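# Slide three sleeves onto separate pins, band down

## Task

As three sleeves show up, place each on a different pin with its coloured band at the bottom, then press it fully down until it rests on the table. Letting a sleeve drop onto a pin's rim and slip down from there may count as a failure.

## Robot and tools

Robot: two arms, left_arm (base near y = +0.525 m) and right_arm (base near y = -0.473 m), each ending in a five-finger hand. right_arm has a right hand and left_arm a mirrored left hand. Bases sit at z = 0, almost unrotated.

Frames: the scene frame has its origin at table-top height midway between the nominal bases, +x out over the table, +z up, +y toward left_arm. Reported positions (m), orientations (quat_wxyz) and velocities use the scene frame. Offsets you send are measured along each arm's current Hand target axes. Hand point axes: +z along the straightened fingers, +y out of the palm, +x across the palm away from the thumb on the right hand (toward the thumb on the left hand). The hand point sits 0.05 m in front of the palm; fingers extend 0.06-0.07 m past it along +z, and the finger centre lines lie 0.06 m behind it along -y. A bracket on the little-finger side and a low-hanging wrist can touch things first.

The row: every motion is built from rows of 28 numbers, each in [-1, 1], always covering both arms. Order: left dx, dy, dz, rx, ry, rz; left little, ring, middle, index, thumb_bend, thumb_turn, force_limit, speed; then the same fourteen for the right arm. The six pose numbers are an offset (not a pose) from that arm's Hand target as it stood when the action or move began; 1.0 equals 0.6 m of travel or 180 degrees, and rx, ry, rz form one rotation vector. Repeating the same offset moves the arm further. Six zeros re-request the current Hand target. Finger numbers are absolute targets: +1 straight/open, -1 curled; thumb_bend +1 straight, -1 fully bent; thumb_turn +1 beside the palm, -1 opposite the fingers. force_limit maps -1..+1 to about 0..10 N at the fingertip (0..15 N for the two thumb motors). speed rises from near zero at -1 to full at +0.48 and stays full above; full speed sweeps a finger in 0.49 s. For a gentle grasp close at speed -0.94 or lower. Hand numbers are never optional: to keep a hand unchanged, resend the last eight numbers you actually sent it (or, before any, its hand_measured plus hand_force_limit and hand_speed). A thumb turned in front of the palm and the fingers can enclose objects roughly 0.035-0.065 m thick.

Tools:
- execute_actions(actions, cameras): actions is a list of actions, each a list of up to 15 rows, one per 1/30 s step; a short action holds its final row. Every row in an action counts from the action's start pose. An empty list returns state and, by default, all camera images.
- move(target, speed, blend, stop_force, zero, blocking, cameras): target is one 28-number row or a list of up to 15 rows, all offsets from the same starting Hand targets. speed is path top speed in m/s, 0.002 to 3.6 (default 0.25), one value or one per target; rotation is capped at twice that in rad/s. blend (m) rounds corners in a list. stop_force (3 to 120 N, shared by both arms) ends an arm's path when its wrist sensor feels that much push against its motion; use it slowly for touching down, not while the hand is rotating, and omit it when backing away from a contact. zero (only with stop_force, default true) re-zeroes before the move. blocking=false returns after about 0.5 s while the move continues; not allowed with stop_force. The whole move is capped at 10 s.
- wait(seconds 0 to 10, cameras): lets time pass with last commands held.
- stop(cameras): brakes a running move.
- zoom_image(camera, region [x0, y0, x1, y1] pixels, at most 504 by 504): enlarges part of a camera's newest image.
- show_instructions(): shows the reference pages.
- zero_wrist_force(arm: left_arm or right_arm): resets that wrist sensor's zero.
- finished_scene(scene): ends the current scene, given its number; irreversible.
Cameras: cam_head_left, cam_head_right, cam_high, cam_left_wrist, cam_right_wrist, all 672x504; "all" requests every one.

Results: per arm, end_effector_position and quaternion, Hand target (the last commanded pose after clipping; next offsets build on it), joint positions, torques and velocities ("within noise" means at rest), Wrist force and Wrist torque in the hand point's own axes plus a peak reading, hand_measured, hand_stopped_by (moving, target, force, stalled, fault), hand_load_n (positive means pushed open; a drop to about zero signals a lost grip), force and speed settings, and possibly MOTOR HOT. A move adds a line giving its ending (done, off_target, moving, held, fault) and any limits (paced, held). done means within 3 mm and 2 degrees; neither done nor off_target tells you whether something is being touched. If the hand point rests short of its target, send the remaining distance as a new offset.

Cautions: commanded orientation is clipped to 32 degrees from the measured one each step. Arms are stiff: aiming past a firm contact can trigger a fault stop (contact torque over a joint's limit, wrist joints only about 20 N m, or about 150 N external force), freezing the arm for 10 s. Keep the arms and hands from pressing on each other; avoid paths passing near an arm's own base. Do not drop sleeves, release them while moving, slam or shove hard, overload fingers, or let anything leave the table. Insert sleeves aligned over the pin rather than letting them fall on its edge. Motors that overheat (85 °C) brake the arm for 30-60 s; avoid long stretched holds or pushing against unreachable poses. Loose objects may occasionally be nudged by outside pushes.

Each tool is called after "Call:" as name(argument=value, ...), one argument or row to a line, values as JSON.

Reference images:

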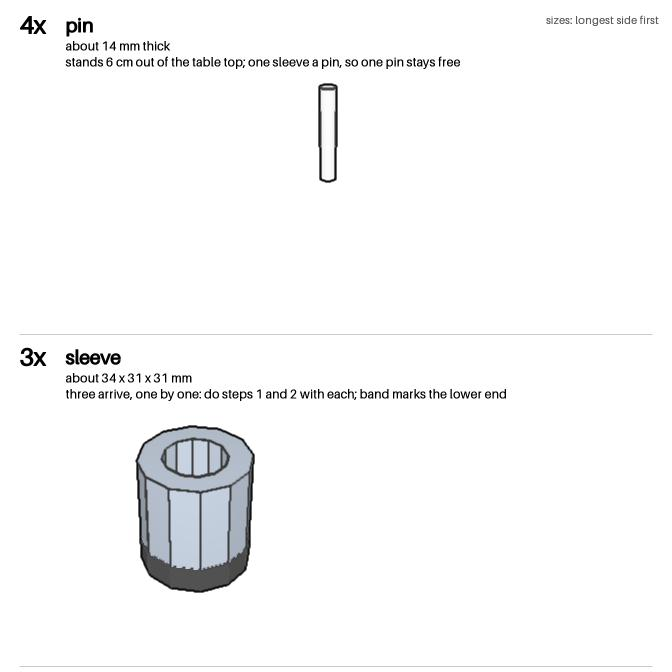

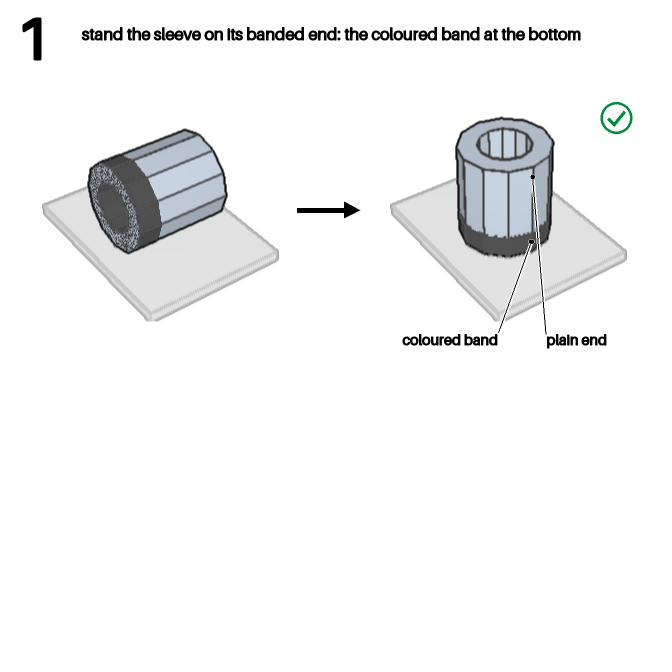

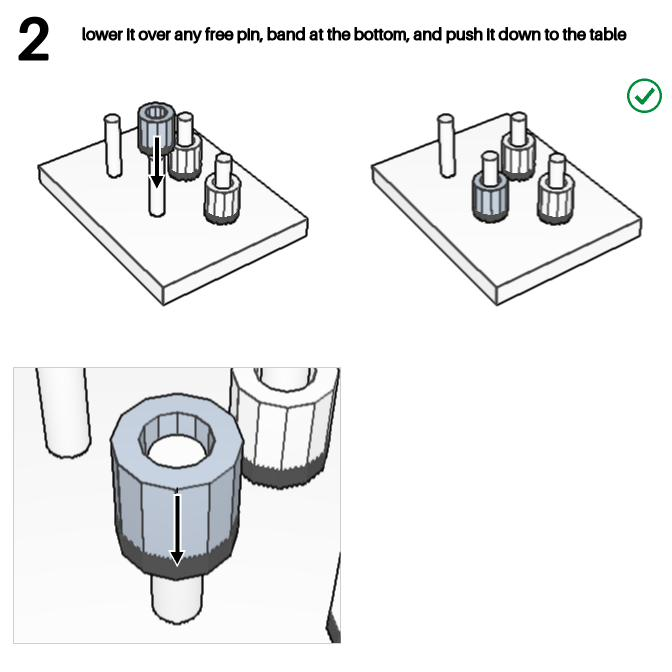

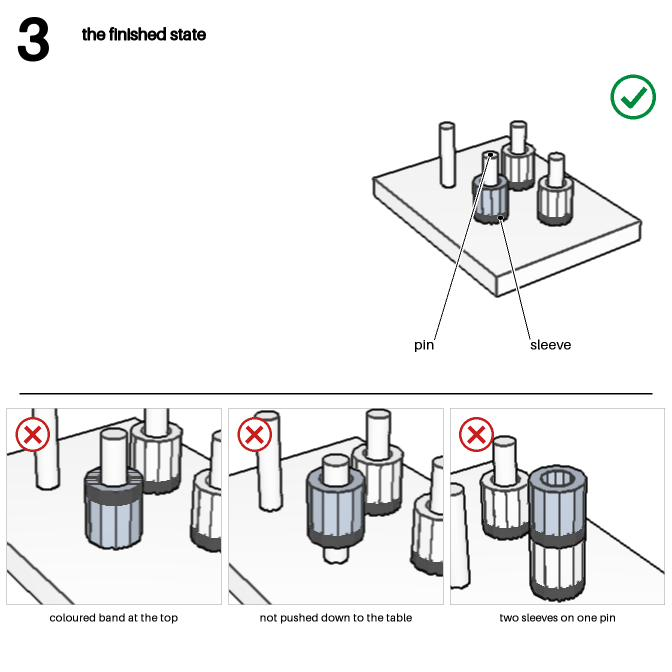

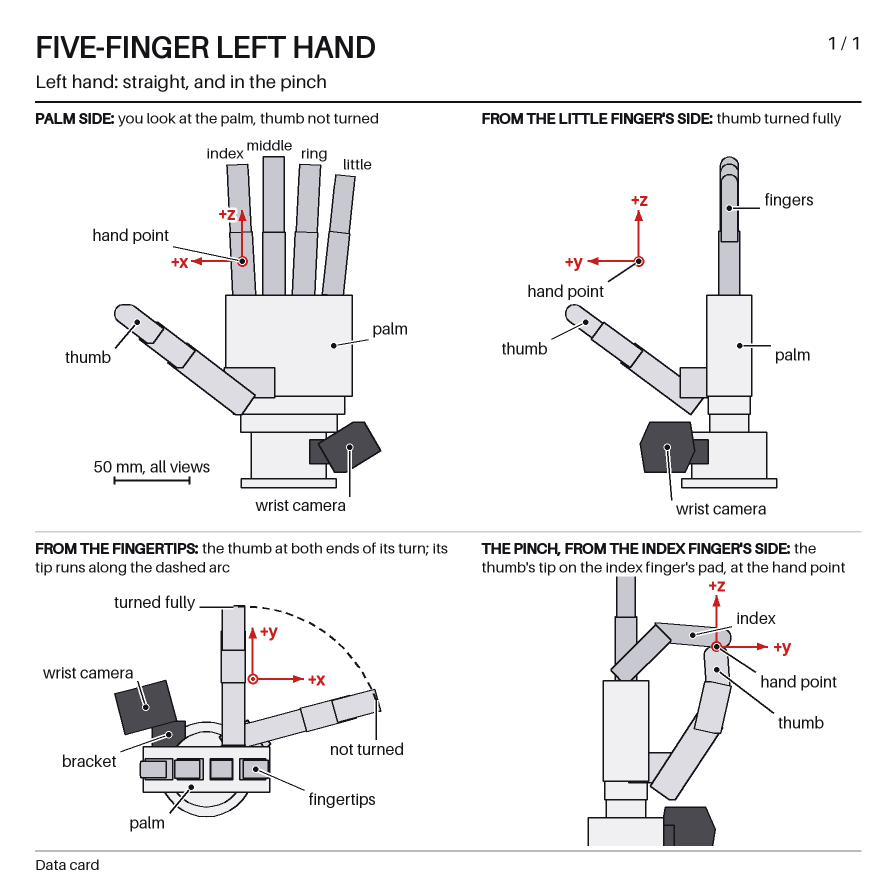

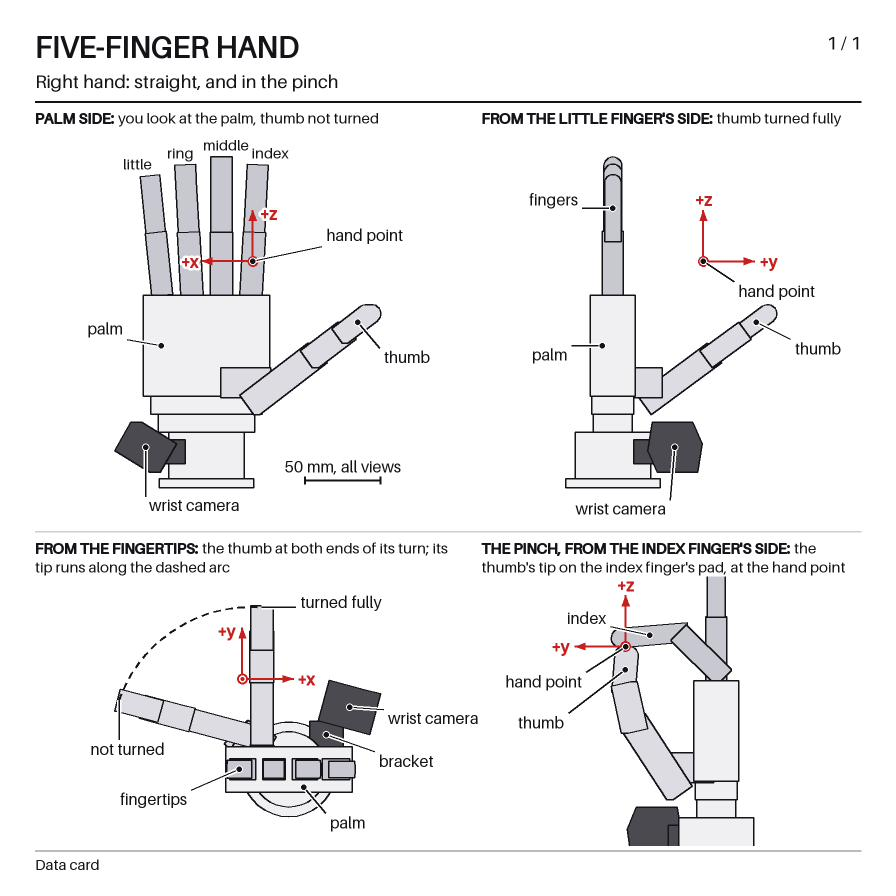

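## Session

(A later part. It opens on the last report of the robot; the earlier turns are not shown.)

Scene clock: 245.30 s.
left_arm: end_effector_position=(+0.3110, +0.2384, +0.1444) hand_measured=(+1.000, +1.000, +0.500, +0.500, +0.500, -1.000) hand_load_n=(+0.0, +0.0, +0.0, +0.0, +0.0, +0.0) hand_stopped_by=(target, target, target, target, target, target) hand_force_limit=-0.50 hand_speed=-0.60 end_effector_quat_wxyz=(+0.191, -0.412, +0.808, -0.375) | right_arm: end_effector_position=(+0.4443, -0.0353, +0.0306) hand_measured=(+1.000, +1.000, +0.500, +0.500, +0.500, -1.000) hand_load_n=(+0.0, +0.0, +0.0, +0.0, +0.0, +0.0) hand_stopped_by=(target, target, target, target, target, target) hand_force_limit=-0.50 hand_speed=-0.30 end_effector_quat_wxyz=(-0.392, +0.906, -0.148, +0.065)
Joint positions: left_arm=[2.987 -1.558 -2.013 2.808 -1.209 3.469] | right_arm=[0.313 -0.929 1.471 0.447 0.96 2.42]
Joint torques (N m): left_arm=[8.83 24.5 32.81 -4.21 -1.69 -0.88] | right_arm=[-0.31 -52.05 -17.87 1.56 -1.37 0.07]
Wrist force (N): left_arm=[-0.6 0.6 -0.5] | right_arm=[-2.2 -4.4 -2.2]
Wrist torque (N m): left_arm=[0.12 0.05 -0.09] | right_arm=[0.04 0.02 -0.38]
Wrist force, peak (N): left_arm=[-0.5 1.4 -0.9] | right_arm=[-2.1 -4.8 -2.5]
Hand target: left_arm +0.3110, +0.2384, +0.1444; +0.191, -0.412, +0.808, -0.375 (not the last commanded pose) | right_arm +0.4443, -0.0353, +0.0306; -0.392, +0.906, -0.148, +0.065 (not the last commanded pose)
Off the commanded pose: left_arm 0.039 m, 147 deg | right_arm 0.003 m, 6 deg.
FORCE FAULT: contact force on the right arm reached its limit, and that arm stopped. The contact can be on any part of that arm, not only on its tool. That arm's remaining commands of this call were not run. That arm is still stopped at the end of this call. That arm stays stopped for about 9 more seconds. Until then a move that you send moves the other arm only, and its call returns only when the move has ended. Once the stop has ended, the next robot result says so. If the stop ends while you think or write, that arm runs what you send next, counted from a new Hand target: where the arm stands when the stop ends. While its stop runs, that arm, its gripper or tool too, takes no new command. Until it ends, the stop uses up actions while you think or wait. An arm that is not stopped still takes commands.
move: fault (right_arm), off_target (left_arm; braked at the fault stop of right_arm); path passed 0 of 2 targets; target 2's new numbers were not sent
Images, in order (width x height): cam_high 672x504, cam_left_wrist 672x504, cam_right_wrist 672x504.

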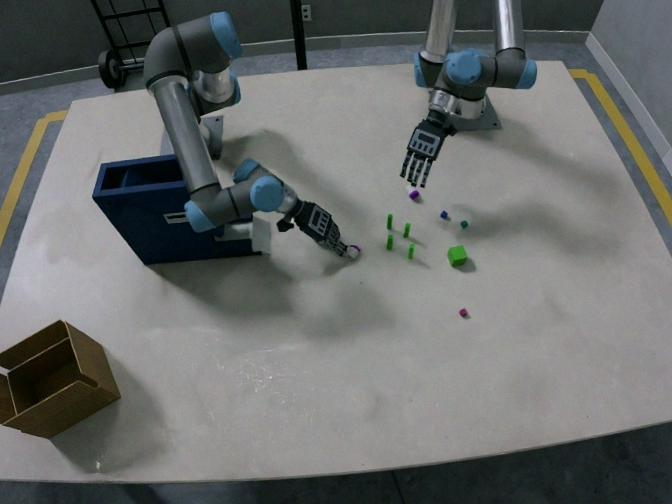

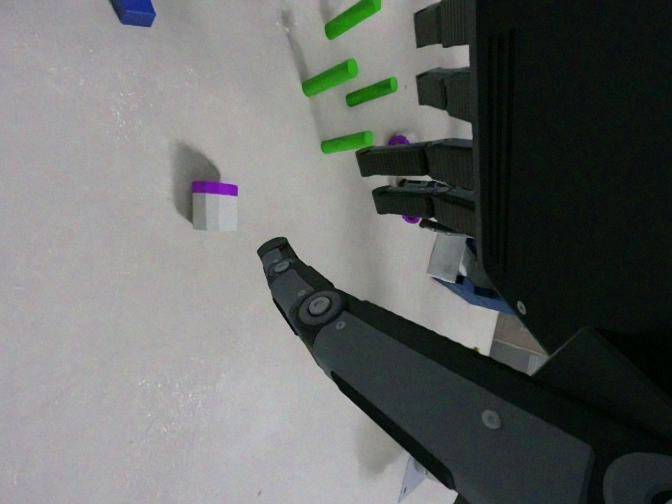

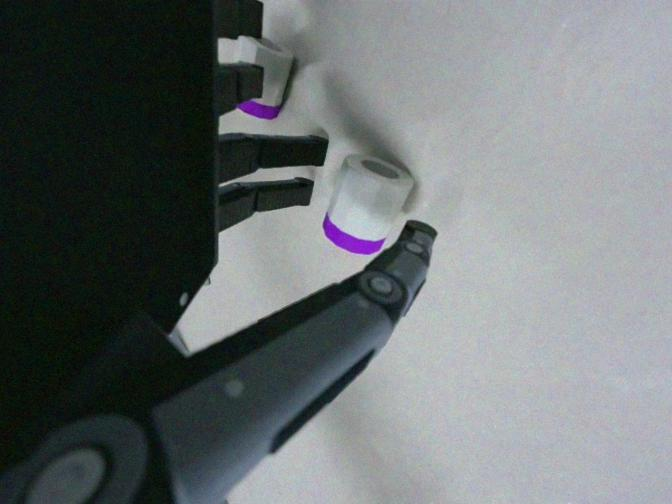

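Call:
move(
  target=[
    [-0.031,0.0292,0.0543,0,-0.6213,-0.5215,1,1,0.5,0.5,0.5,-1,-0.5,-0.6,0,0,0,0,0,0,1,1,0.5,0.5,0.5,-1,-0.5,-0.3],
  ],
  speed=0.45,
  cameras=["cam_left_wrist"],
)

Scene clock: 257.00 s.
left_arm: end_effector_position=(+0.3330, +0.2456, +0.1100) hand_measured=(+1.000, +1.000, +0.500, +0.500, +0.500, -1.000) hand_load_n=(+0.0, +0.0, +0.0, +0.0, +0.0, +0.0) hand_stopped_by=(target, target, target, target, target, target) hand_force_limit=-0.50 hand_speed=-0.60 end_effector_quat_wxyz=(-0.418, +0.892, +0.157, -0.075) | right_arm: end_effector_position=(+0.4443, -0.0353, +0.0306) hand_measured=(+1.000, +1.000, +0.500, +0.500, +0.500, -1.000) hand_load_n=(+0.0, +0.0, +0.0, +0.0, +0.0, -0.5) hand_stopped_by=(target, target, target, target, target, target) hand_force_limit=-0.50 hand_speed=-0.30 end_effector_quat_wxyz=(-0.392, +0.906, -0.148, +0.065)
Joint positions: left_arm=[2.544 -2.412 -1.261 1.332 -2.041 0.44] | right_arm=[0.313 -0.929 1.471 0.447 0.96 2.42]
Joint torques (N m): left_arm=[-13.94 65.96 9.77 -1.29 -0.72 -0.93] | right_arm=[-0.23 -51.66 -17.74 1.45 -1.32 0.06]
Wrist force (N): left_arm=[-0.9 1.0 -0.4] | right_arm=[-2.2 -4.2 -1.8]
Wrist torque (N m): left_arm=[0.20 0.06 -0.18] | right_arm=[0.04 0.02 -0.37]
Wrist force, peak (N): left_arm=[-1.7 1.3 -1.1] | right_arm=[-2.4 -4.7 -2.0]
Hand target: left_arm +0.3329, +0.2455, +0.1100; -0.418, +0.892, +0.157, -0.075 | right_arm +0.4443, -0.0353, +0.0306; -0.392, +0.906, -0.148, +0.065
Off the commanded pose: left_arm 0.000 m, 0 deg.
FORCE FAULT, CONTINUED: the right arm's stop, for the force fault that an earlier result reported, is over. The rest of the stop counts as 16 of the actions that you can send in this scene. That arm was still stopped when this call began, so it ran no command of this call. That arm's target is now where it stood when the stop ended, not its last command. That arm accepts commands again.
move: done (left_arm), not run (right_arm; its earlier fault stop)
Images, in order (width x height): cam_left_wrist 672x504.

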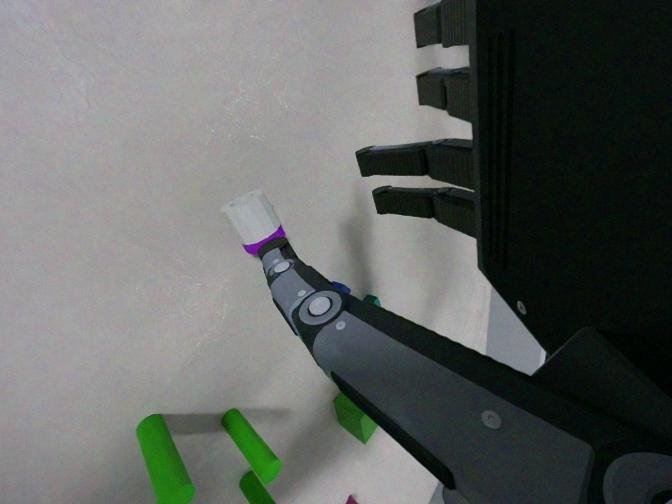

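Call:
move(
  target=[
    [0.0177,0.0638,0.0536,0,0,0,1,1,0.5,0.5,0.5,-1,-0.5,-0.6,0,-0.1459,-0.1371,0,0,0,1,1,0.5,0.5,0.5,-1,-0.5,-0.3],
  ],
  speed=0.12,
  cameras=["cam_high"],
)

Call:
move(
  target=[
    [0,0.0415,0.0348,0,0,0,1,1,0.5,0.5,0.5,-1,-0.5,-0.6,0,0,0,0,0,0,1,1,0.5,0.5,0.5,-1,-0.5,-0.3],
  ],
  speed=0.06,
  stop_force=5,
  cameras=["cam_left_wrist"],
)

Scene clock: 263.80 s.
left_arm: end_effector_position=(+0.3388, +0.2479, +0.0794) hand_measured=(+1.000, +1.000, +0.500, +0.500, +0.500, -1.000) hand_load_n=(+0.0, +0.0, +0.0, +0.0, +0.0, +0.0) hand_stopped_by=(target, target, target, target, target, target) hand_force_limit=-0.50 hand_speed=-0.60 end_effector_quat_wxyz=(-0.418, +0.892, +0.157, -0.075) | right_arm: end_effector_position=(+0.4441, -0.0352, +0.1040) hand_measured=(+1.000, +1.000, +0.500, +0.500, +0.500, -1.000) hand_load_n=(+0.0, +0.0, +0.0, +0.0, +0.0, +0.0) hand_stopped_by=(target, target, target, target, target, target) hand_force_limit=-0.50 hand_speed=-0.30 end_effector_quat_wxyz=(-0.392, +0.906, -0.148, +0.066)
Joint positions: left_arm=[2.552 -2.457 -1.263 1.383 -2.047 0.447] | right_arm=[0.313 -1.008 1.395 0.602 0.96 2.421]
Joint torques (N m): left_arm=[6.65 69.74 16.75 -4.63 -2.66 0.3] | right_arm=[1.64 -38.78 -11.24 -0.46 0 1.31]
Wrist force (N): left_arm=[-0.9 1.3 -0.8] | right_arm=[-2.5 -4.3 -2.2]
Wrist torque (N m): left_arm=[0.26 0.05 -0.17] | right_arm=[0.05 0.07 -0.38]
Wrist force, peak (N): left_arm=[-0.4 3.5 0.9] | right_arm=[-2.4 -8.4 -5.8]
Hand target: left_arm +0.3388, +0.2479, +0.0794; -0.418, +0.892, +0.157, -0.075 (not the last commanded pose) | right_arm +0.4440, -0.0353, +0.1039; -0.392, +0.906, -0.148, +0.065 (not the last commanded pose)
Off the commanded pose: left_arm 0.020 m, 0 deg | right_arm 0.047 m, 0 deg.
move: held (left_arm, right_arm; a check stopped the path); limits=held
pose unreachable (left arm): on one or more control steps of this call, first in action 0 (counted from 0), this arm could not follow its commanded pose, so it was not sent that pose on those steps. It may still have moved: this result reports where it is.
cause: moving toward the commanded pose would bring a part of the arm too close to another arm (a part of this arm just beyond joint 4 (wrist 1) and a part of the right arm just beyond its joint 6 (wrist 3), along the way the arms are being sent, or toward where that arm still pushes).
pose unreachable (right arm): on one or more control steps of this call, first in action 0 (counted from 0), this arm could not follow its commanded pose, so it was not sent that pose on those steps. It may still have moved: this result reports where it is.
cause: moving toward the commanded pose would bring a part of the arm too close to another arm (a part of this arm just beyond joint 6 (wrist 3) and a part of the left arm just beyond its joint 4 (wrist 1), along the way the arms are being sent, or toward where that arm still pushes).
Images, in order (width x height): cam_high 672x504.

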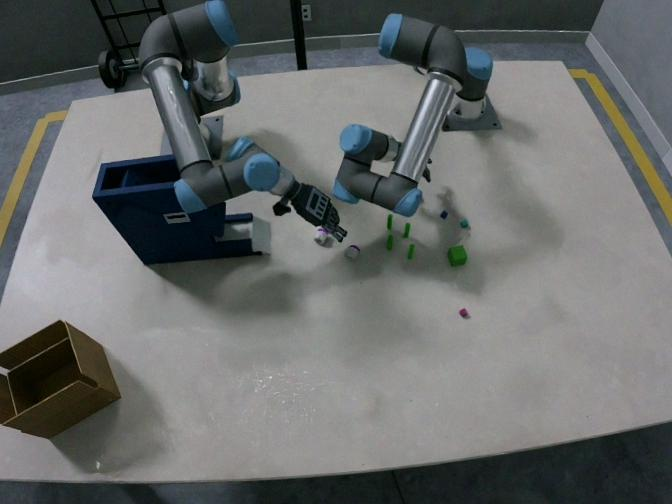

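Scene clock: 264.97 s.
left_arm: end_effector_position=(+0.3388, +0.2479, +0.0740) hand_measured=(+1.000, +1.000, +0.500, +0.500, +0.500, -1.000) hand_load_n=(+0.0, +0.0, +0.0, +0.0, +0.0, +0.0) hand_stopped_by=(target, target, target, target, target, target) hand_force_limit=-0.50 hand_speed=-0.60 end_effector_quat_wxyz=(-0.418, +0.892, +0.157, -0.075) | right_arm: end_effector_position=(+0.4440, -0.0353, +0.1039) hand_measured=(+1.000, +1.000, +0.500, +0.500, +0.500, -1.000) hand_load_n=(+0.0, +0.0, +0.0, +0.0, +0.0, +0.0) hand_stopped_by=(target, target, target, target, target, target) hand_force_limit=-0.50 hand_speed=-0.30 end_effector_quat_wxyz=(-0.392, +0.906, -0.148, +0.065)
Joint positions: left_arm=[2.552 -2.464 -1.265 1.392 -2.047 0.447] | right_arm=[0.313 -1.008 1.395 0.602 0.96 2.421]
Joint torques (N m): left_arm=[5.5 70.13 27.56 -8.02 -2.35 0.06] | right_arm=[-4.76 -37.92 -11.06 -0.51 -3.04 1.22]
Wrist force (N): left_arm=[-0.8 1.3 -0.6] | right_arm=[-2.4 -4.5 -2.1]
Wrist torque (N m): left_arm=[0.25 0.04 -0.16] | right_arm=[0.01 0.05 -0.38]
Wrist force, peak (N): left_arm=[-0.8 4.1 1.6] | right_arm=[-2.4 -4.6 -2.2]
Hand target: left_arm +0.3388, +0.2479, +0.0740; -0.418, +0.892, +0.157, -0.075 (not the last commanded pose) | right_arm +0.4440, -0.0353, +0.1039; -0.392, +0.906, -0.148, +0.065
Off the commanded pose: left_arm 0.027 m, 0 deg | right_arm 0.000 m, 0 deg.
move: held (left_arm; a check stopped the path); limits=held
pose unreachable (left arm): on one or more control steps of this call, first in action 0 (counted from 0), this arm could not follow its commanded pose, so it was not sent that pose on those steps. It may still have moved: this result reports where it is.
cause: moving toward the commanded pose would bring a part of the arm too close to another arm (a part of this arm just beyond joint 4 (wrist 1) and a part of the right arm just beyond its joint 6 (wrist 3), 6 mm apart when this arm was first held).
Images, in order (width x height): cam_left_wrist 672x504.

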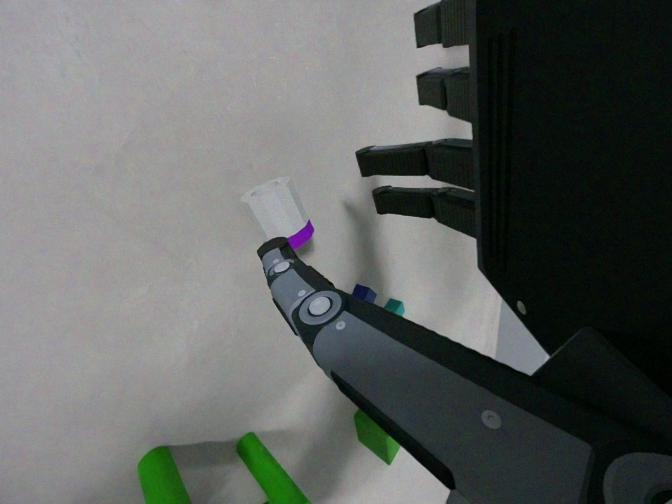

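Call:
move(
  target=[
    [0,0,0,0,0,0,1,1,0.5,0.5,0.5,-1,-0.5,-0.6,0.0165,-0.1025,-0.3782,0,0,0,1,1,0.5,0.5,0.5,-1,-0.5,-0.3],
  ],
  speed=0.25,
  cameras=[],
)

Call:
move(
  target=[
    [0,0.0594,0.0498,0,0,0,1,1,0.5,0.5,0.5,-1,-0.5,-0.6,0,0,0,0,0,0,1,1,0.5,0.5,0.5,-1,-0.5,-0.3],
  ],
  speed=0.06,
  stop_force=5,
  cameras=["cam_left_wrist"],
)

Scene clock: 271.17 s.
left_arm: end_effector_position=(+0.3388, +0.2479, +0.0740) hand_measured=(+1.000, +1.000, +0.500, +0.500, +0.500, -1.000) hand_load_n=(+0.0, +0.0, -0.5, +0.0, +0.0, +0.0) hand_stopped_by=(target, target, target, target, target, target) hand_force_limit=-0.50 hand_speed=-0.60 end_effector_quat_wxyz=(-0.418, +0.892, +0.157, -0.075) | right_arm: end_effector_position=(+0.4136, -0.1551, +0.3041) hand_measured=(+1.000, +1.000, +0.500, +0.500, +0.500, -1.000) hand_load_n=(+0.0, +0.0, +0.0, +0.0, +0.0, +0.0) hand_stopped_by=(target, target, target, target, target, target) hand_force_limit=-0.50 hand_speed=-0.30 end_effector_quat_wxyz=(-0.392, +0.906, -0.148, +0.066)
Joint positions: left_arm=[2.552 -2.464 -1.265 1.392 -2.047 0.447] | right_arm=[0.074 -1.29 1.319 1.126 0.845 2.153]
Joint torques (N m): left_arm=[5.45 69.72 27.44 -7.97 -2.34 -0.02] | right_arm=[-5.5 -33.18 -15.64 5.22 1.1 -1.01]
Wrist force (N): left_arm=[-0.9 1.1 -0.6] | right_arm=[-2.1 -4.9 -2.4]
Wrist torque (N m): left_arm=[0.23 0.06 -0.16] | right_arm=[-0.05 0.04 -0.39]
Wrist force, peak (N): left_arm=[-0.9 1.5 -0.7] | right_arm=[-2.4 -5.3 -4.1]
Hand target: left_arm +0.3388, +0.2479, +0.0740; -0.418, +0.892, +0.157, -0.075 | right_arm +0.4135, -0.1551, +0.3041; -0.392, +0.906, -0.148, +0.065
Off the commanded pose: left_arm 0.000 m, 0 deg | right_arm 0.000 m, 0 deg.
move: done
No camera images: "cameras" was empty.

Scene clock: 272.97 s.
left_arm: end_effector_position=(+0.3387, +0.2480, +0.0275) hand_measured=(+1.000, +1.000, +0.500, +0.500, +0.500, -1.000) hand_load_n=(+0.0, +0.0, +0.0, +0.0, +0.0, +0.0) hand_stopped_by=(target, target, target, target, target, target) hand_force_limit=-0.50 hand_speed=-0.60 end_effector_quat_wxyz=(-0.418, +0.892, +0.157, -0.075) | right_arm: end_effector_position=(+0.4135, -0.1551, +0.3041) hand_measured=(+1.000, +1.000, +0.500, +0.500, +0.500, -1.000) hand_load_n=(+0.0, +0.0, +0.0, +0.0, +0.0, +0.0) hand_stopped_by=(target, target, target, target, target, target) hand_force_limit=-0.50 hand_speed=-0.30 end_effector_quat_wxyz=(-0.392, +0.906, -0.148, +0.065)
Joint positions: left_arm=[2.552 -2.531 -1.273 1.467 -2.047 0.447] | right_arm=[0.074 -1.29 1.319 1.127 0.845 2.153]
Joint torques (N m): left_arm=[10.44 70.89 26.18 -8.03 -3.08 0.74] | right_arm=[-6.08 -29.57 -12.79 5.63 1.01 -1.2]
Wrist force (N): left_arm=[-0.5 1.0 -0.5] | right_arm=[-2.2 -4.5 -2.4]
Wrist torque (N m): left_arm=[0.23 -0.02 -0.13] | right_arm=[0.00 0.06 -0.38]
Wrist force, peak (N): left_arm=[-0.5 1.7 -0.2] | right_arm=[-2.5 -4.9 -2.5]
Hand target: left_arm +0.3387, +0.2480, +0.0275; -0.418, +0.892, +0.157, -0.075 | right_arm +0.4135, -0.1551, +0.3041; -0.392, +0.906, -0.148, +0.065
Off the commanded pose: left_arm 0.000 m, 0 deg | right_arm 0.000 m, 0 deg.
move: done
Images, in order (width x height): cam_left_wrist 672x504.

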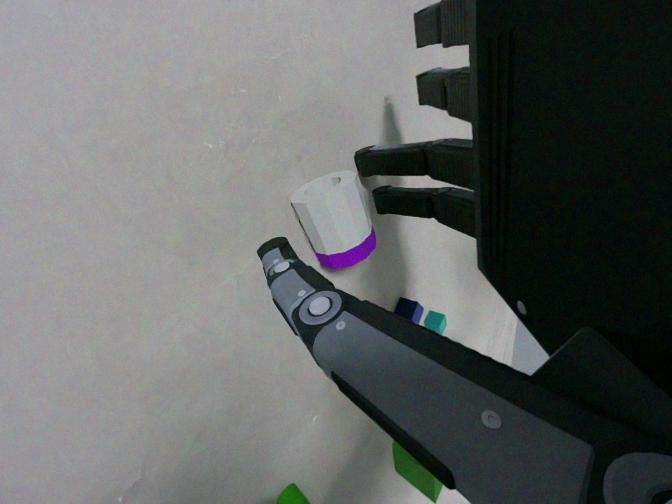

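Call:
move(
  target=[
    [0,-0.0019,-0.0016,0,0,0,1,1,0.5,0.5,0.5,-1,-0.5,-0.6,0,0,0,0,0,0,1,1,0.5,0.5,0.5,-1,-0.5,-0.3],
    [0,-0.0019,-0.0016,0,0,0,1,1,-0.2,-0.2,0.5,-1,-0.4,-0.88,0,0,0,0,0,0,1,1,0.5,0.5,0.5,-1,-0.5,-0.3],
  ],
  speed=0.03,
  cameras=["cam_left_wrist"],
)

Scene clock: 277.83 s.
left_arm: end_effector_position=(+0.3387, +0.2480, +0.0290) hand_measured=(+1.000, +1.000, +0.000, -0.034, +0.502, -1.000) hand_load_n=(+0.0, +0.0, +1.5, +3.5, +5.0, -1.5) hand_stopped_by=(target, target, force, force, target, target) hand_force_limit=-0.40 hand_speed=-0.88 end_effector_quat_wxyz=(-0.418, +0.892, +0.157, -0.075) | right_arm: end_effector_position=(+0.4135, -0.1551, +0.3041) hand_measured=(+1.000, +1.000, +0.500, +0.500, +0.500, -1.000) hand_load_n=(+0.0, +0.0, +0.0, +0.0, +0.0, +0.0) hand_stopped_by=(target, target, target, target, target, target) hand_force_limit=-0.50 hand_speed=-0.30 end_effector_quat_wxyz=(-0.392, +0.906, -0.148, +0.065)
Joint positions: left_arm=[2.552 -2.529 -1.273 1.465 -2.047 0.447] | right_arm=[0.074 -1.29 1.319 1.127 0.845 2.153]
Joint torques (N m): left_arm=[7.01 58.35 25.46 -1.07 -2.47 0.1] | right_arm=[-6.27 -26.37 -11.71 5.63 0.62 -1.05]
Wrist force (N): left_arm=[-0.6 1.1 -0.4] | right_arm=[-2.6 -4.8 -2.2]
Wrist torque (N m): left_arm=[0.24 0.01 -0.14] | right_arm=[-0.04 0.10 -0.41]
Wrist force, peak (N): left_arm=[-0.6 1.4 -0.8] | right_arm=[-2.6 -4.9 -2.4]
Hand target: left_arm +0.3387, +0.2480, +0.0290; -0.418, +0.892, +0.157, -0.075 | right_arm +0.4135, -0.1551, +0.3041; -0.392, +0.906, -0.148, +0.065
Off the commanded pose: left_arm 0.000 m, 0 deg | right_arm 0.000 m, 0 deg.
move: done
Images, in order (width x height): cam_left_wrist 672x504.

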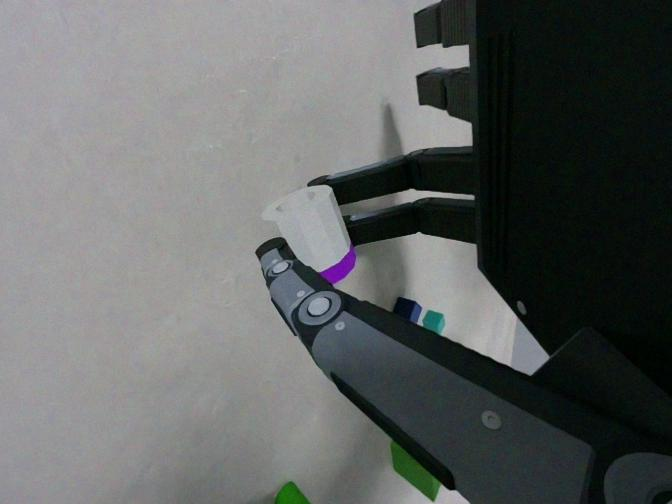

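Call:
move(
  target=[
    [0,-0.1149,-0.0965,0,0,0,1,1,-0.2,-0.2,0.5,-1,-0.4,-0.88,0,0,0,0,0,0,1,1,0.5,0.5,0.5,-1,-0.5,-0.3],
    [-0.0447,-0.0745,-0.199,0,0.3936,0.3304,1,1,-0.2,-0.2,0.5,-1,-0.4,-0.88,0,0,0,0,0,0,1,1,0.5,0.5,0.5,-1,-0.5,-0.3],
    [-0.0903,0.029,-0.2443,-0.597,-0.609,-0.48,1,1,-0.2,-0.2,0.5,-1,-0.4,-0.88,0,0,0,0,0,0,1,1,0.5,0.5,0.5,-1,-0.5,-0.3],
  ],
  speed=[0.15,0.4,0.4],
  blend=[0.03,0.03,0],
  cameras=["cam_left_wrist","cam_high"],
)

Scene clock: 294.83 s.
left_arm: end_effector_position=(+0.3305, +0.1134, +0.1095) hand_measured=(+1.000, +1.000, +0.000, -0.034, +0.502, -1.000) hand_load_n=(+0.0, +0.0, +1.5, +3.5, +5.0, -1.0) hand_stopped_by=(target, target, force, force, target, target) hand_force_limit=-0.40 hand_speed=-0.88 end_effector_quat_wxyz=(+0.591, +0.161, +0.748, -0.256) | right_arm: end_effector_position=(+0.4135, -0.1551, +0.3041) hand_measured=(+1.000, +1.000, +0.500, +0.500, +0.500, -1.000) hand_load_n=(+0.0, +0.0, +0.0, +0.0, -0.5, +0.0) hand_stopped_by=(target, target, target, target, target, target) hand_force_limit=-0.50 hand_speed=-0.30 end_effector_quat_wxyz=(-0.392, +0.906, -0.148, +0.065)
Joint positions: left_arm=[2.415 -1.757 -2.211 3.796 -1.665 4.498] | right_arm=[0.074 -1.29 1.319 1.127 0.845 2.153]
Joint torques (N m): left_arm=[-12.78 32.22 29.17 -1.58 1.23 0.89] | right_arm=[-5.6 -26.39 -12.45 5.69 -0.69 -1.05]
Wrist force (N): left_arm=[0.2 0.4 -0.3] | right_arm=[-2.5 -4.8 -2.2]
Wrist torque (N m): left_arm=[0.11 -0.05 -0.08] | right_arm=[-0.04 0.09 -0.41]
Wrist force, peak (N): left_arm=[-0.5 2.8 0.6] | right_arm=[-2.6 -4.9 -2.5]
Hand target: left_arm +0.3304, +0.1133, +0.1095; +0.591, +0.161, +0.748, -0.257 | right_arm +0.4135, -0.1551, +0.3041; -0.392, +0.906, -0.148, +0.065
Off the commanded pose: left_arm 0.000 m, 0 deg | right_arm 0.000 m, 0 deg.
move: done
Images, in order (width x height): cam_high 672x504, cam_left_wrist 672x504.

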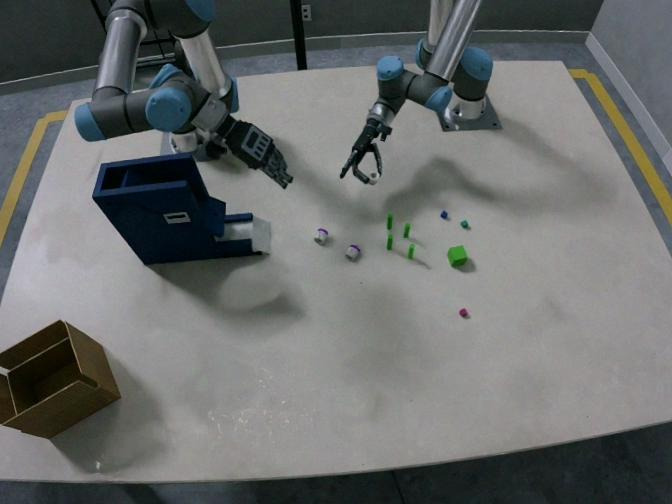

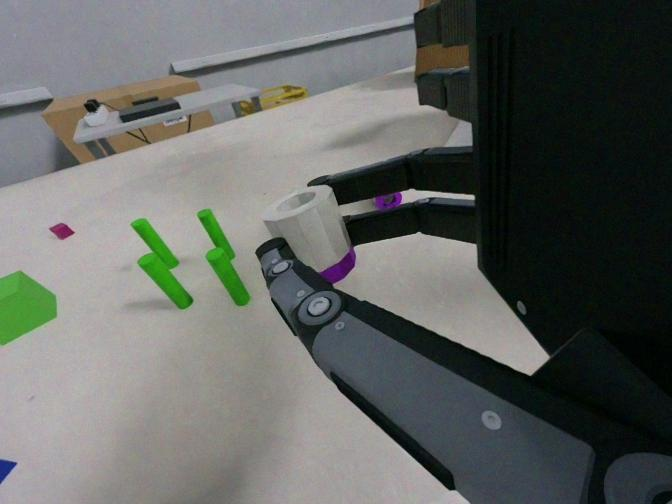

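Call:
move(
  target=[
    [0.1207,0.0248,0.0208,0,0,0,1,1,-0.2,-0.2,0.5,-1,-0.4,-0.88,0,0,0,0,0,0,1,1,0.5,0.5,0.5,-1,-0.5,-0.3],
    [0.1578,0.0324,0.0272,0,0,0,1,1,-0.2,-0.2,0.5,-1,-0.4,-0.88,0,0,0,0,0,0,1,1,0.5,0.5,0.5,-1,-0.5,-0.3],
  ],
  speed=[0.12,0.015],
  stop_force=3,
  cameras=["cam_left_wrist"],
)

Scene clock: 304.23 s.
left_arm: end_effector_position=(+0.3304, +0.1138, +0.0154) hand_measured=(+1.000, +1.000, +0.000, -0.034, +0.502, -1.000) hand_load_n=(+0.0, +0.0, +1.0, +2.5, +3.0, -0.5) hand_stopped_by=(target, target, force, force, target, target) hand_force_limit=-0.40 hand_speed=-0.88 end_effector_quat_wxyz=(+0.591, +0.161, +0.748, -0.257) | right_arm: end_effector_position=(+0.4135, -0.1551, +0.3041) hand_measured=(+1.000, +1.000, +0.500, +0.500, +0.500, -1.000) hand_load_n=(+0.0, +0.0, +0.0, +0.0, +0.0, +0.0) hand_stopped_by=(target, target, target, target, target, target) hand_force_limit=-0.50 hand_speed=-0.30 end_effector_quat_wxyz=(-0.392, +0.906, -0.148, +0.065)
Joint positions: left_arm=[2.416 -1.99 -2.272 4.09 -1.663 4.499] | right_arm=[0.074 -1.29 1.319 1.127 0.845 2.153]
Joint torques (N m): left_arm=[9.33 31.02 21.79 2.29 0.78 0.51] | right_arm=[-5.92 -26.91 -12.12 5.75 -1.44 -0.9]
Wrist force (N): left_arm=[-1.6 -0.1 -0.4] | right_arm=[-2.3 -4.7 -2.1]
Wrist torque (N m): left_arm=[0.07 0.02 -0.17] | right_arm=[-0.04 0.07 -0.40]
Wrist force, peak (N): left_arm=[-6.1 -2.4 -2.6] | right_arm=[-2.6 -5.0 -2.3]
Hand target: left_arm +0.3304, +0.1138, +0.0154; +0.591, +0.161, +0.748, -0.257 (not the last commanded pose) | right_arm +0.4135, -0.1551, +0.3041; -0.392, +0.906, -0.148, +0.065
Off the commanded pose: left_arm 0.004 m, 0 deg | right_arm 0.000 m, 0 deg.
move: contact (left_arm); path passed 1 of 2 targets
Images, in order (width x height): cam_left_wrist 672x504.

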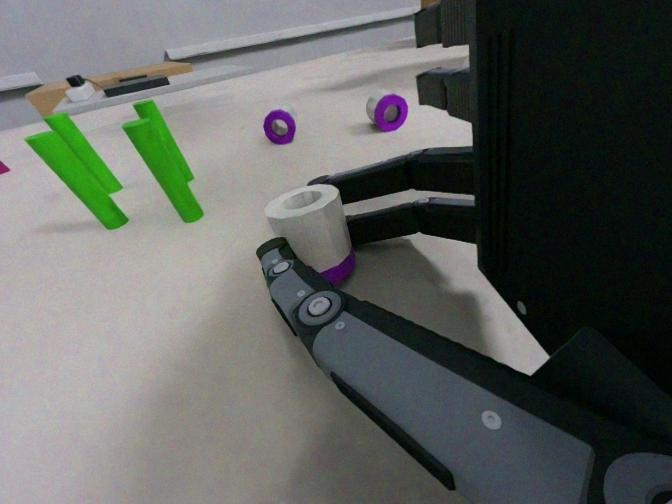

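Call:
move(
  target=[
    [0,0,0,0,0,0,1,1,0.5,0.5,0.5,-1,-0.5,-0.7,0,0,0,0,0,0,1,1,0.5,0.5,0.5,-1,-0.5,-0.3],
    [-0.0048,0.0075,-0.0112,0,0,0,1,1,0.5,0.5,0.5,-1,-0.5,-0.7,0,0,0,0,0,0,1,1,0.5,0.5,0.5,-1,-0.5,-0.3],
    [-0.1449,-0.0211,-0.0353,0,0,0,1,1,0.5,0.5,0.5,-1,-0.5,-0.7,0,0,0,0,0,0,1,1,0.5,0.5,0.5,-1,-0.5,-0.3],
    [-0.1254,-0.0288,-0.035,0.0835,0.1478,-0.2361,1,1,0.5,0.5,0.5,-1,-0.5,-0.7,0,0,0,0,0,0,1,1,0.5,0.5,0.5,-1,-0.5,-0.3],
  ],
  speed=[0.05,0.04,0.12,0.3],
  blend=[0,0.001,0.02,0],
  cameras=["cam_left_wrist","cam_high"],
)

Call:
zoom_image(
  camera="cam_left_wrist",
  region=[190, 210, 310, 330],
)

Scene clock: 317.30 s.
left_arm: end_effector_position=(+0.3231, +0.1165, +0.0950) hand_measured=(+1.000, +1.000, +0.500, +0.500, +0.500, -1.000) hand_load_n=(+0.0, +0.0, +0.0, +0.0, +0.0, +0.5) hand_stopped_by=(target, target, target, target, target, target) hand_force_limit=-0.50 hand_speed=-0.70 end_effector_quat_wxyz=(+0.251, +0.009, +0.829, -0.500) | right_arm: end_effector_position=(+0.4135, -0.1551, +0.3041) hand_measured=(+1.000, +1.000, +0.500, +0.500, +0.500, -1.000) hand_load_n=(+0.0, +0.0, +0.0, +0.0, +0.0, +0.0) hand_stopped_by=(target, target, target, target, target, target) hand_force_limit=-0.50 hand_speed=-0.30 end_effector_quat_wxyz=(-0.392, +0.906, -0.148, +0.065)
Joint positions: left_arm=[2.847 -1.763 -2.047 3.27 -0.815 4.006] | right_arm=[0.074 -1.29 1.319 1.127 0.845 2.153]
Joint torques (N m): left_arm=[-8.37 34.04 11.06 1.37 1.74 -0.84] | right_arm=[-6.09 -26.32 -13.02 5.67 -2.39 -0.86]
Wrist force (N): left_arm=[-0.4 1.6 -1.2] | right_arm=[-2.3 -4.7 -2.3]
Wrist torque (N m): left_arm=[0.29 -0.03 -0.14] | right_arm=[-0.02 0.07 -0.39]
Wrist force, peak (N): left_arm=[-10.5 1.4 -5.6] | right_arm=[-2.5 -4.9 -2.5]
Hand target: left_arm +0.3230, +0.1165, +0.0950; +0.250, +0.009, +0.829, -0.500 | right_arm +0.4135, -0.1551, +0.3041; -0.392, +0.906, -0.148, +0.065
Off the commanded pose: left_arm 0.000 m, 0 deg | right_arm 0.000 m, 0 deg.
move: done
Images, in order (width x height): cam_high 672x504, cam_left_wrist 672x504.

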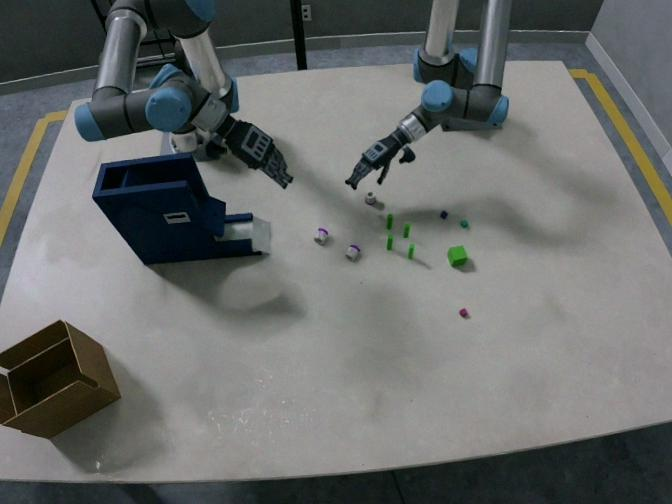

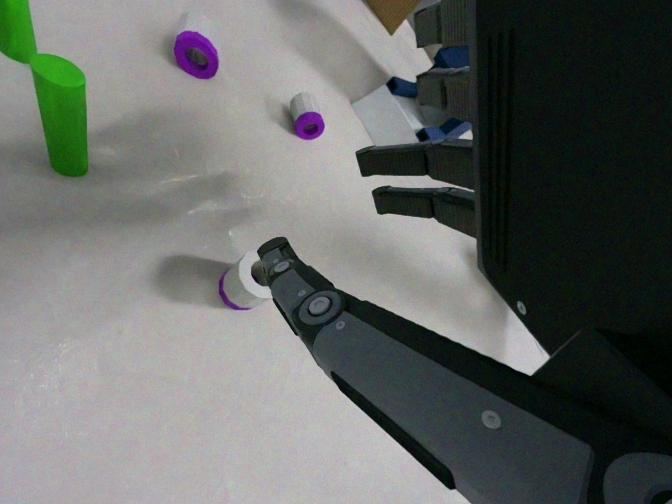

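Scaled by 4.200 from the camera's 672x504 image, which has a finer 960x720 frame.

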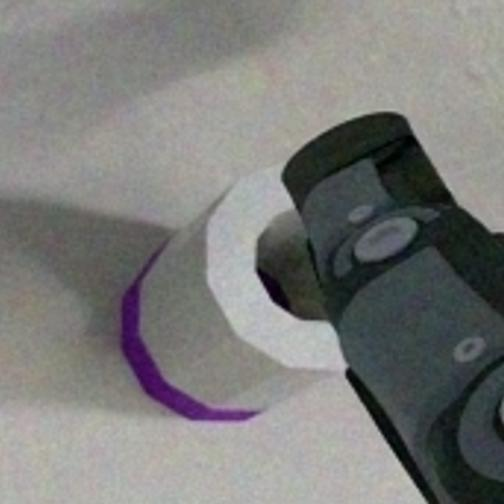

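Call:
move(
  target=[
    [0.0332,0.0448,0.02,0,0,0,1,1,0.5,0.5,0.5,-1,-0.5,-0.7,0,0,0,0,0,0,1,1,0.5,0.5,0.5,-1,-0.5,-0.3],
    [0.0557,0.089,0.0397,0,0,0,1,1,0.5,0.5,0.5,-1,-0.5,-0.7,0,0,0,0,0,0,1,1,0.5,0.5,0.5,-1,-0.5,-0.3],
  ],
  speed=[0.1,0.04],
  stop_force=3,
  cameras=["cam_left_wrist"],
)

Scene clock: 325.67 s.
left_arm: end_effector_position=(+0.3176, +0.1154, +0.0279) hand_measured=(+1.000, +1.000, +0.500, +0.500, +0.500, -1.000) hand_load_n=(+0.0, +0.0, +0.0, +0.0, +0.0, +0.0) hand_stopped_by=(target, target, target, target, target, target) hand_force_limit=-0.50 hand_speed=-0.70 end_effector_quat_wxyz=(+0.250, +0.009, +0.829, -0.500) | right_arm: end_effector_position=(+0.4135, -0.1551, +0.3041) hand_measured=(+1.000, +1.000, +0.500, +0.500, +0.500, -1.000) hand_load_n=(-0.5, +0.0, +0.0, +0.0, +0.0, +0.0) hand_stopped_by=(target, target, target, target, target, target) hand_force_limit=-0.50 hand_speed=-0.30 end_effector_quat_wxyz=(-0.392, +0.906, -0.148, +0.065)
Joint positions: left_arm=[2.839 -1.88 -2.123 3.467 -0.821 4.001] | right_arm=[0.074 -1.29 1.319 1.127 0.845 2.153]
Joint torques (N m): left_arm=[6.45 41.96 26.19 -3.62 2.04 -0.79] | right_arm=[-5.77 -26.48 -12.64 5.72 -2.42 -0.87]
Wrist force (N): left_arm=[-0.3 1.4 -1.1] | right_arm=[-2.2 -4.6 -2.2]
Wrist torque (N m): left_arm=[0.25 -0.02 -0.14] | right_arm=[-0.02 0.05 -0.38]
Wrist force, peak (N): left_arm=[-0.1 2.1 -0.8] | right_arm=[-2.6 -5.0 -2.3]
Hand target: left_arm +0.3176, +0.1154, +0.0279; +0.250, +0.009, +0.829, -0.500 | right_arm +0.4135, -0.1551, +0.3041; -0.392, +0.906, -0.148, +0.065
Off the commanded pose: left_arm 0.000 m, 0 deg | right_arm 0.000 m, 0 deg.
move: done
Images, in order (width x height): cam_left_wrist 672x504.

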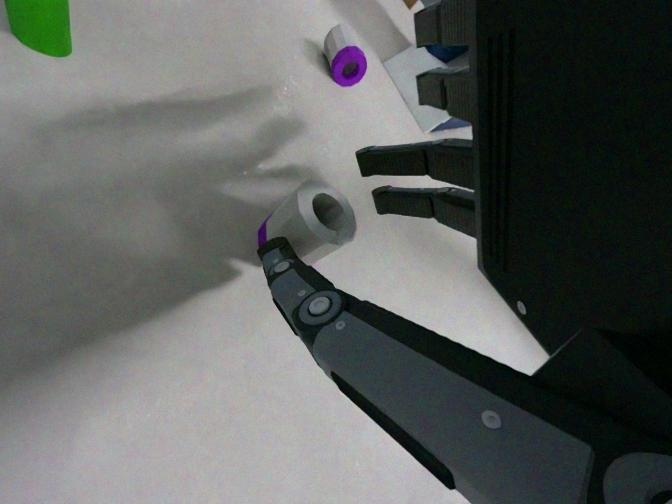

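Good alignment. Close the grip, then lift and carry above a pin.

Call:
move(
  target=[
    [0,0,0,0,0,0,1,1,-0.2,-0.2,0.5,-1,-0.5,-0.9,0,0,0,0,0,0,1,1,0.5,0.5,0.5,-1,-0.5,-0.3],
  ],
  cameras=["cam_left_wrist"],
)

Call:
zoom_image(
  camera="cam_left_wrist",
  region=[250, 170, 362, 270],
)

Scene clock: 329.93 s.
left_arm: end_effector_position=(+0.3176, +0.1154, +0.0279) hand_measured=(+1.000, +1.000, -0.002, -0.086, +0.500, -1.000) hand_load_n=(+0.0, +0.0, +2.0, +3.0, +4.0, -2.0) hand_stopped_by=(target, target, force, force, target, target) hand_force_limit=-0.50 hand_speed=-0.90 end_effector_quat_wxyz=(+0.250, +0.009, +0.829, -0.500) | right_arm: end_effector_position=(+0.4135, -0.1551, +0.3041) hand_measured=(+1.000, +1.000, +0.500, +0.500, +0.500, -1.000) hand_load_n=(+0.0, +0.0, -0.5, +0.0, +0.0, +0.0) hand_stopped_by=(target, target, target, target, target, target) hand_force_limit=-0.50 hand_speed=-0.30 end_effector_quat_wxyz=(-0.392, +0.906, -0.148, +0.065)
Joint positions: left_arm=[2.839 -1.88 -2.123 3.467 -0.821 4.001] | right_arm=[0.074 -1.29 1.319 1.127 0.845 2.153]
Joint torques (N m): left_arm=[-10.54 40.78 24.99 -3.37 -1.38 -0.79] | right_arm=[-4.94 -25.59 -13.21 5.69 -2.34 -0.83]
Wrist force (N): left_arm=[-0.8 0.0 -1.6] | right_arm=[-2.5 -4.7 -2.3]
Wrist torque (N m): left_arm=[0.17 -0.01 -0.11] | right_arm=[-0.04 0.09 -0.41]
Wrist force, peak (N): left_arm=[-0.5 1.8 -1.0] | right_arm=[-2.4 -4.7 -2.7]
Hand target: left_arm +0.3176, +0.1154, +0.0279; +0.250, +0.009, +0.829, -0.500 | right_arm +0.4135, -0.1551, +0.3041; -0.392, +0.906, -0.148, +0.065
Off the commanded pose: left_arm 0.000 m, 0 deg | right_arm 0.000 m, 0 deg.
move: done
Images, in order (width x height): cam_left_wrist 672x504.

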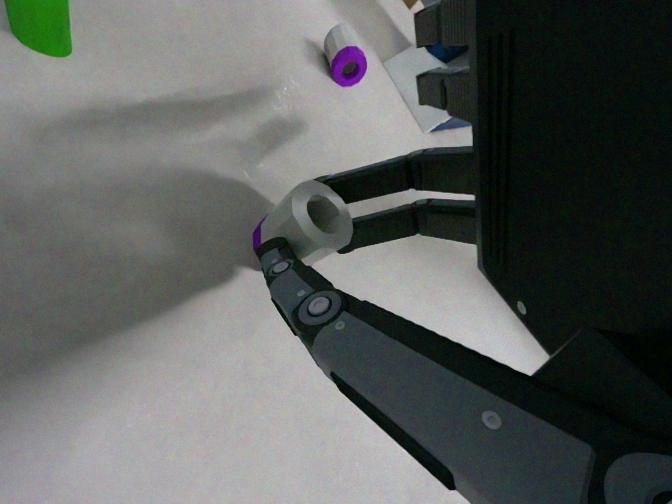

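Scaled by 4.500 from the camera's 672x504 image, which has a finer 960x720 frame.

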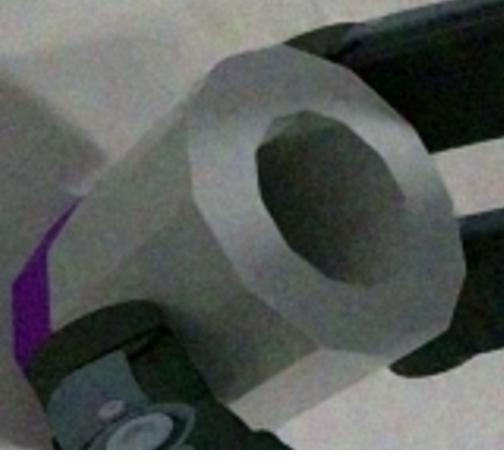

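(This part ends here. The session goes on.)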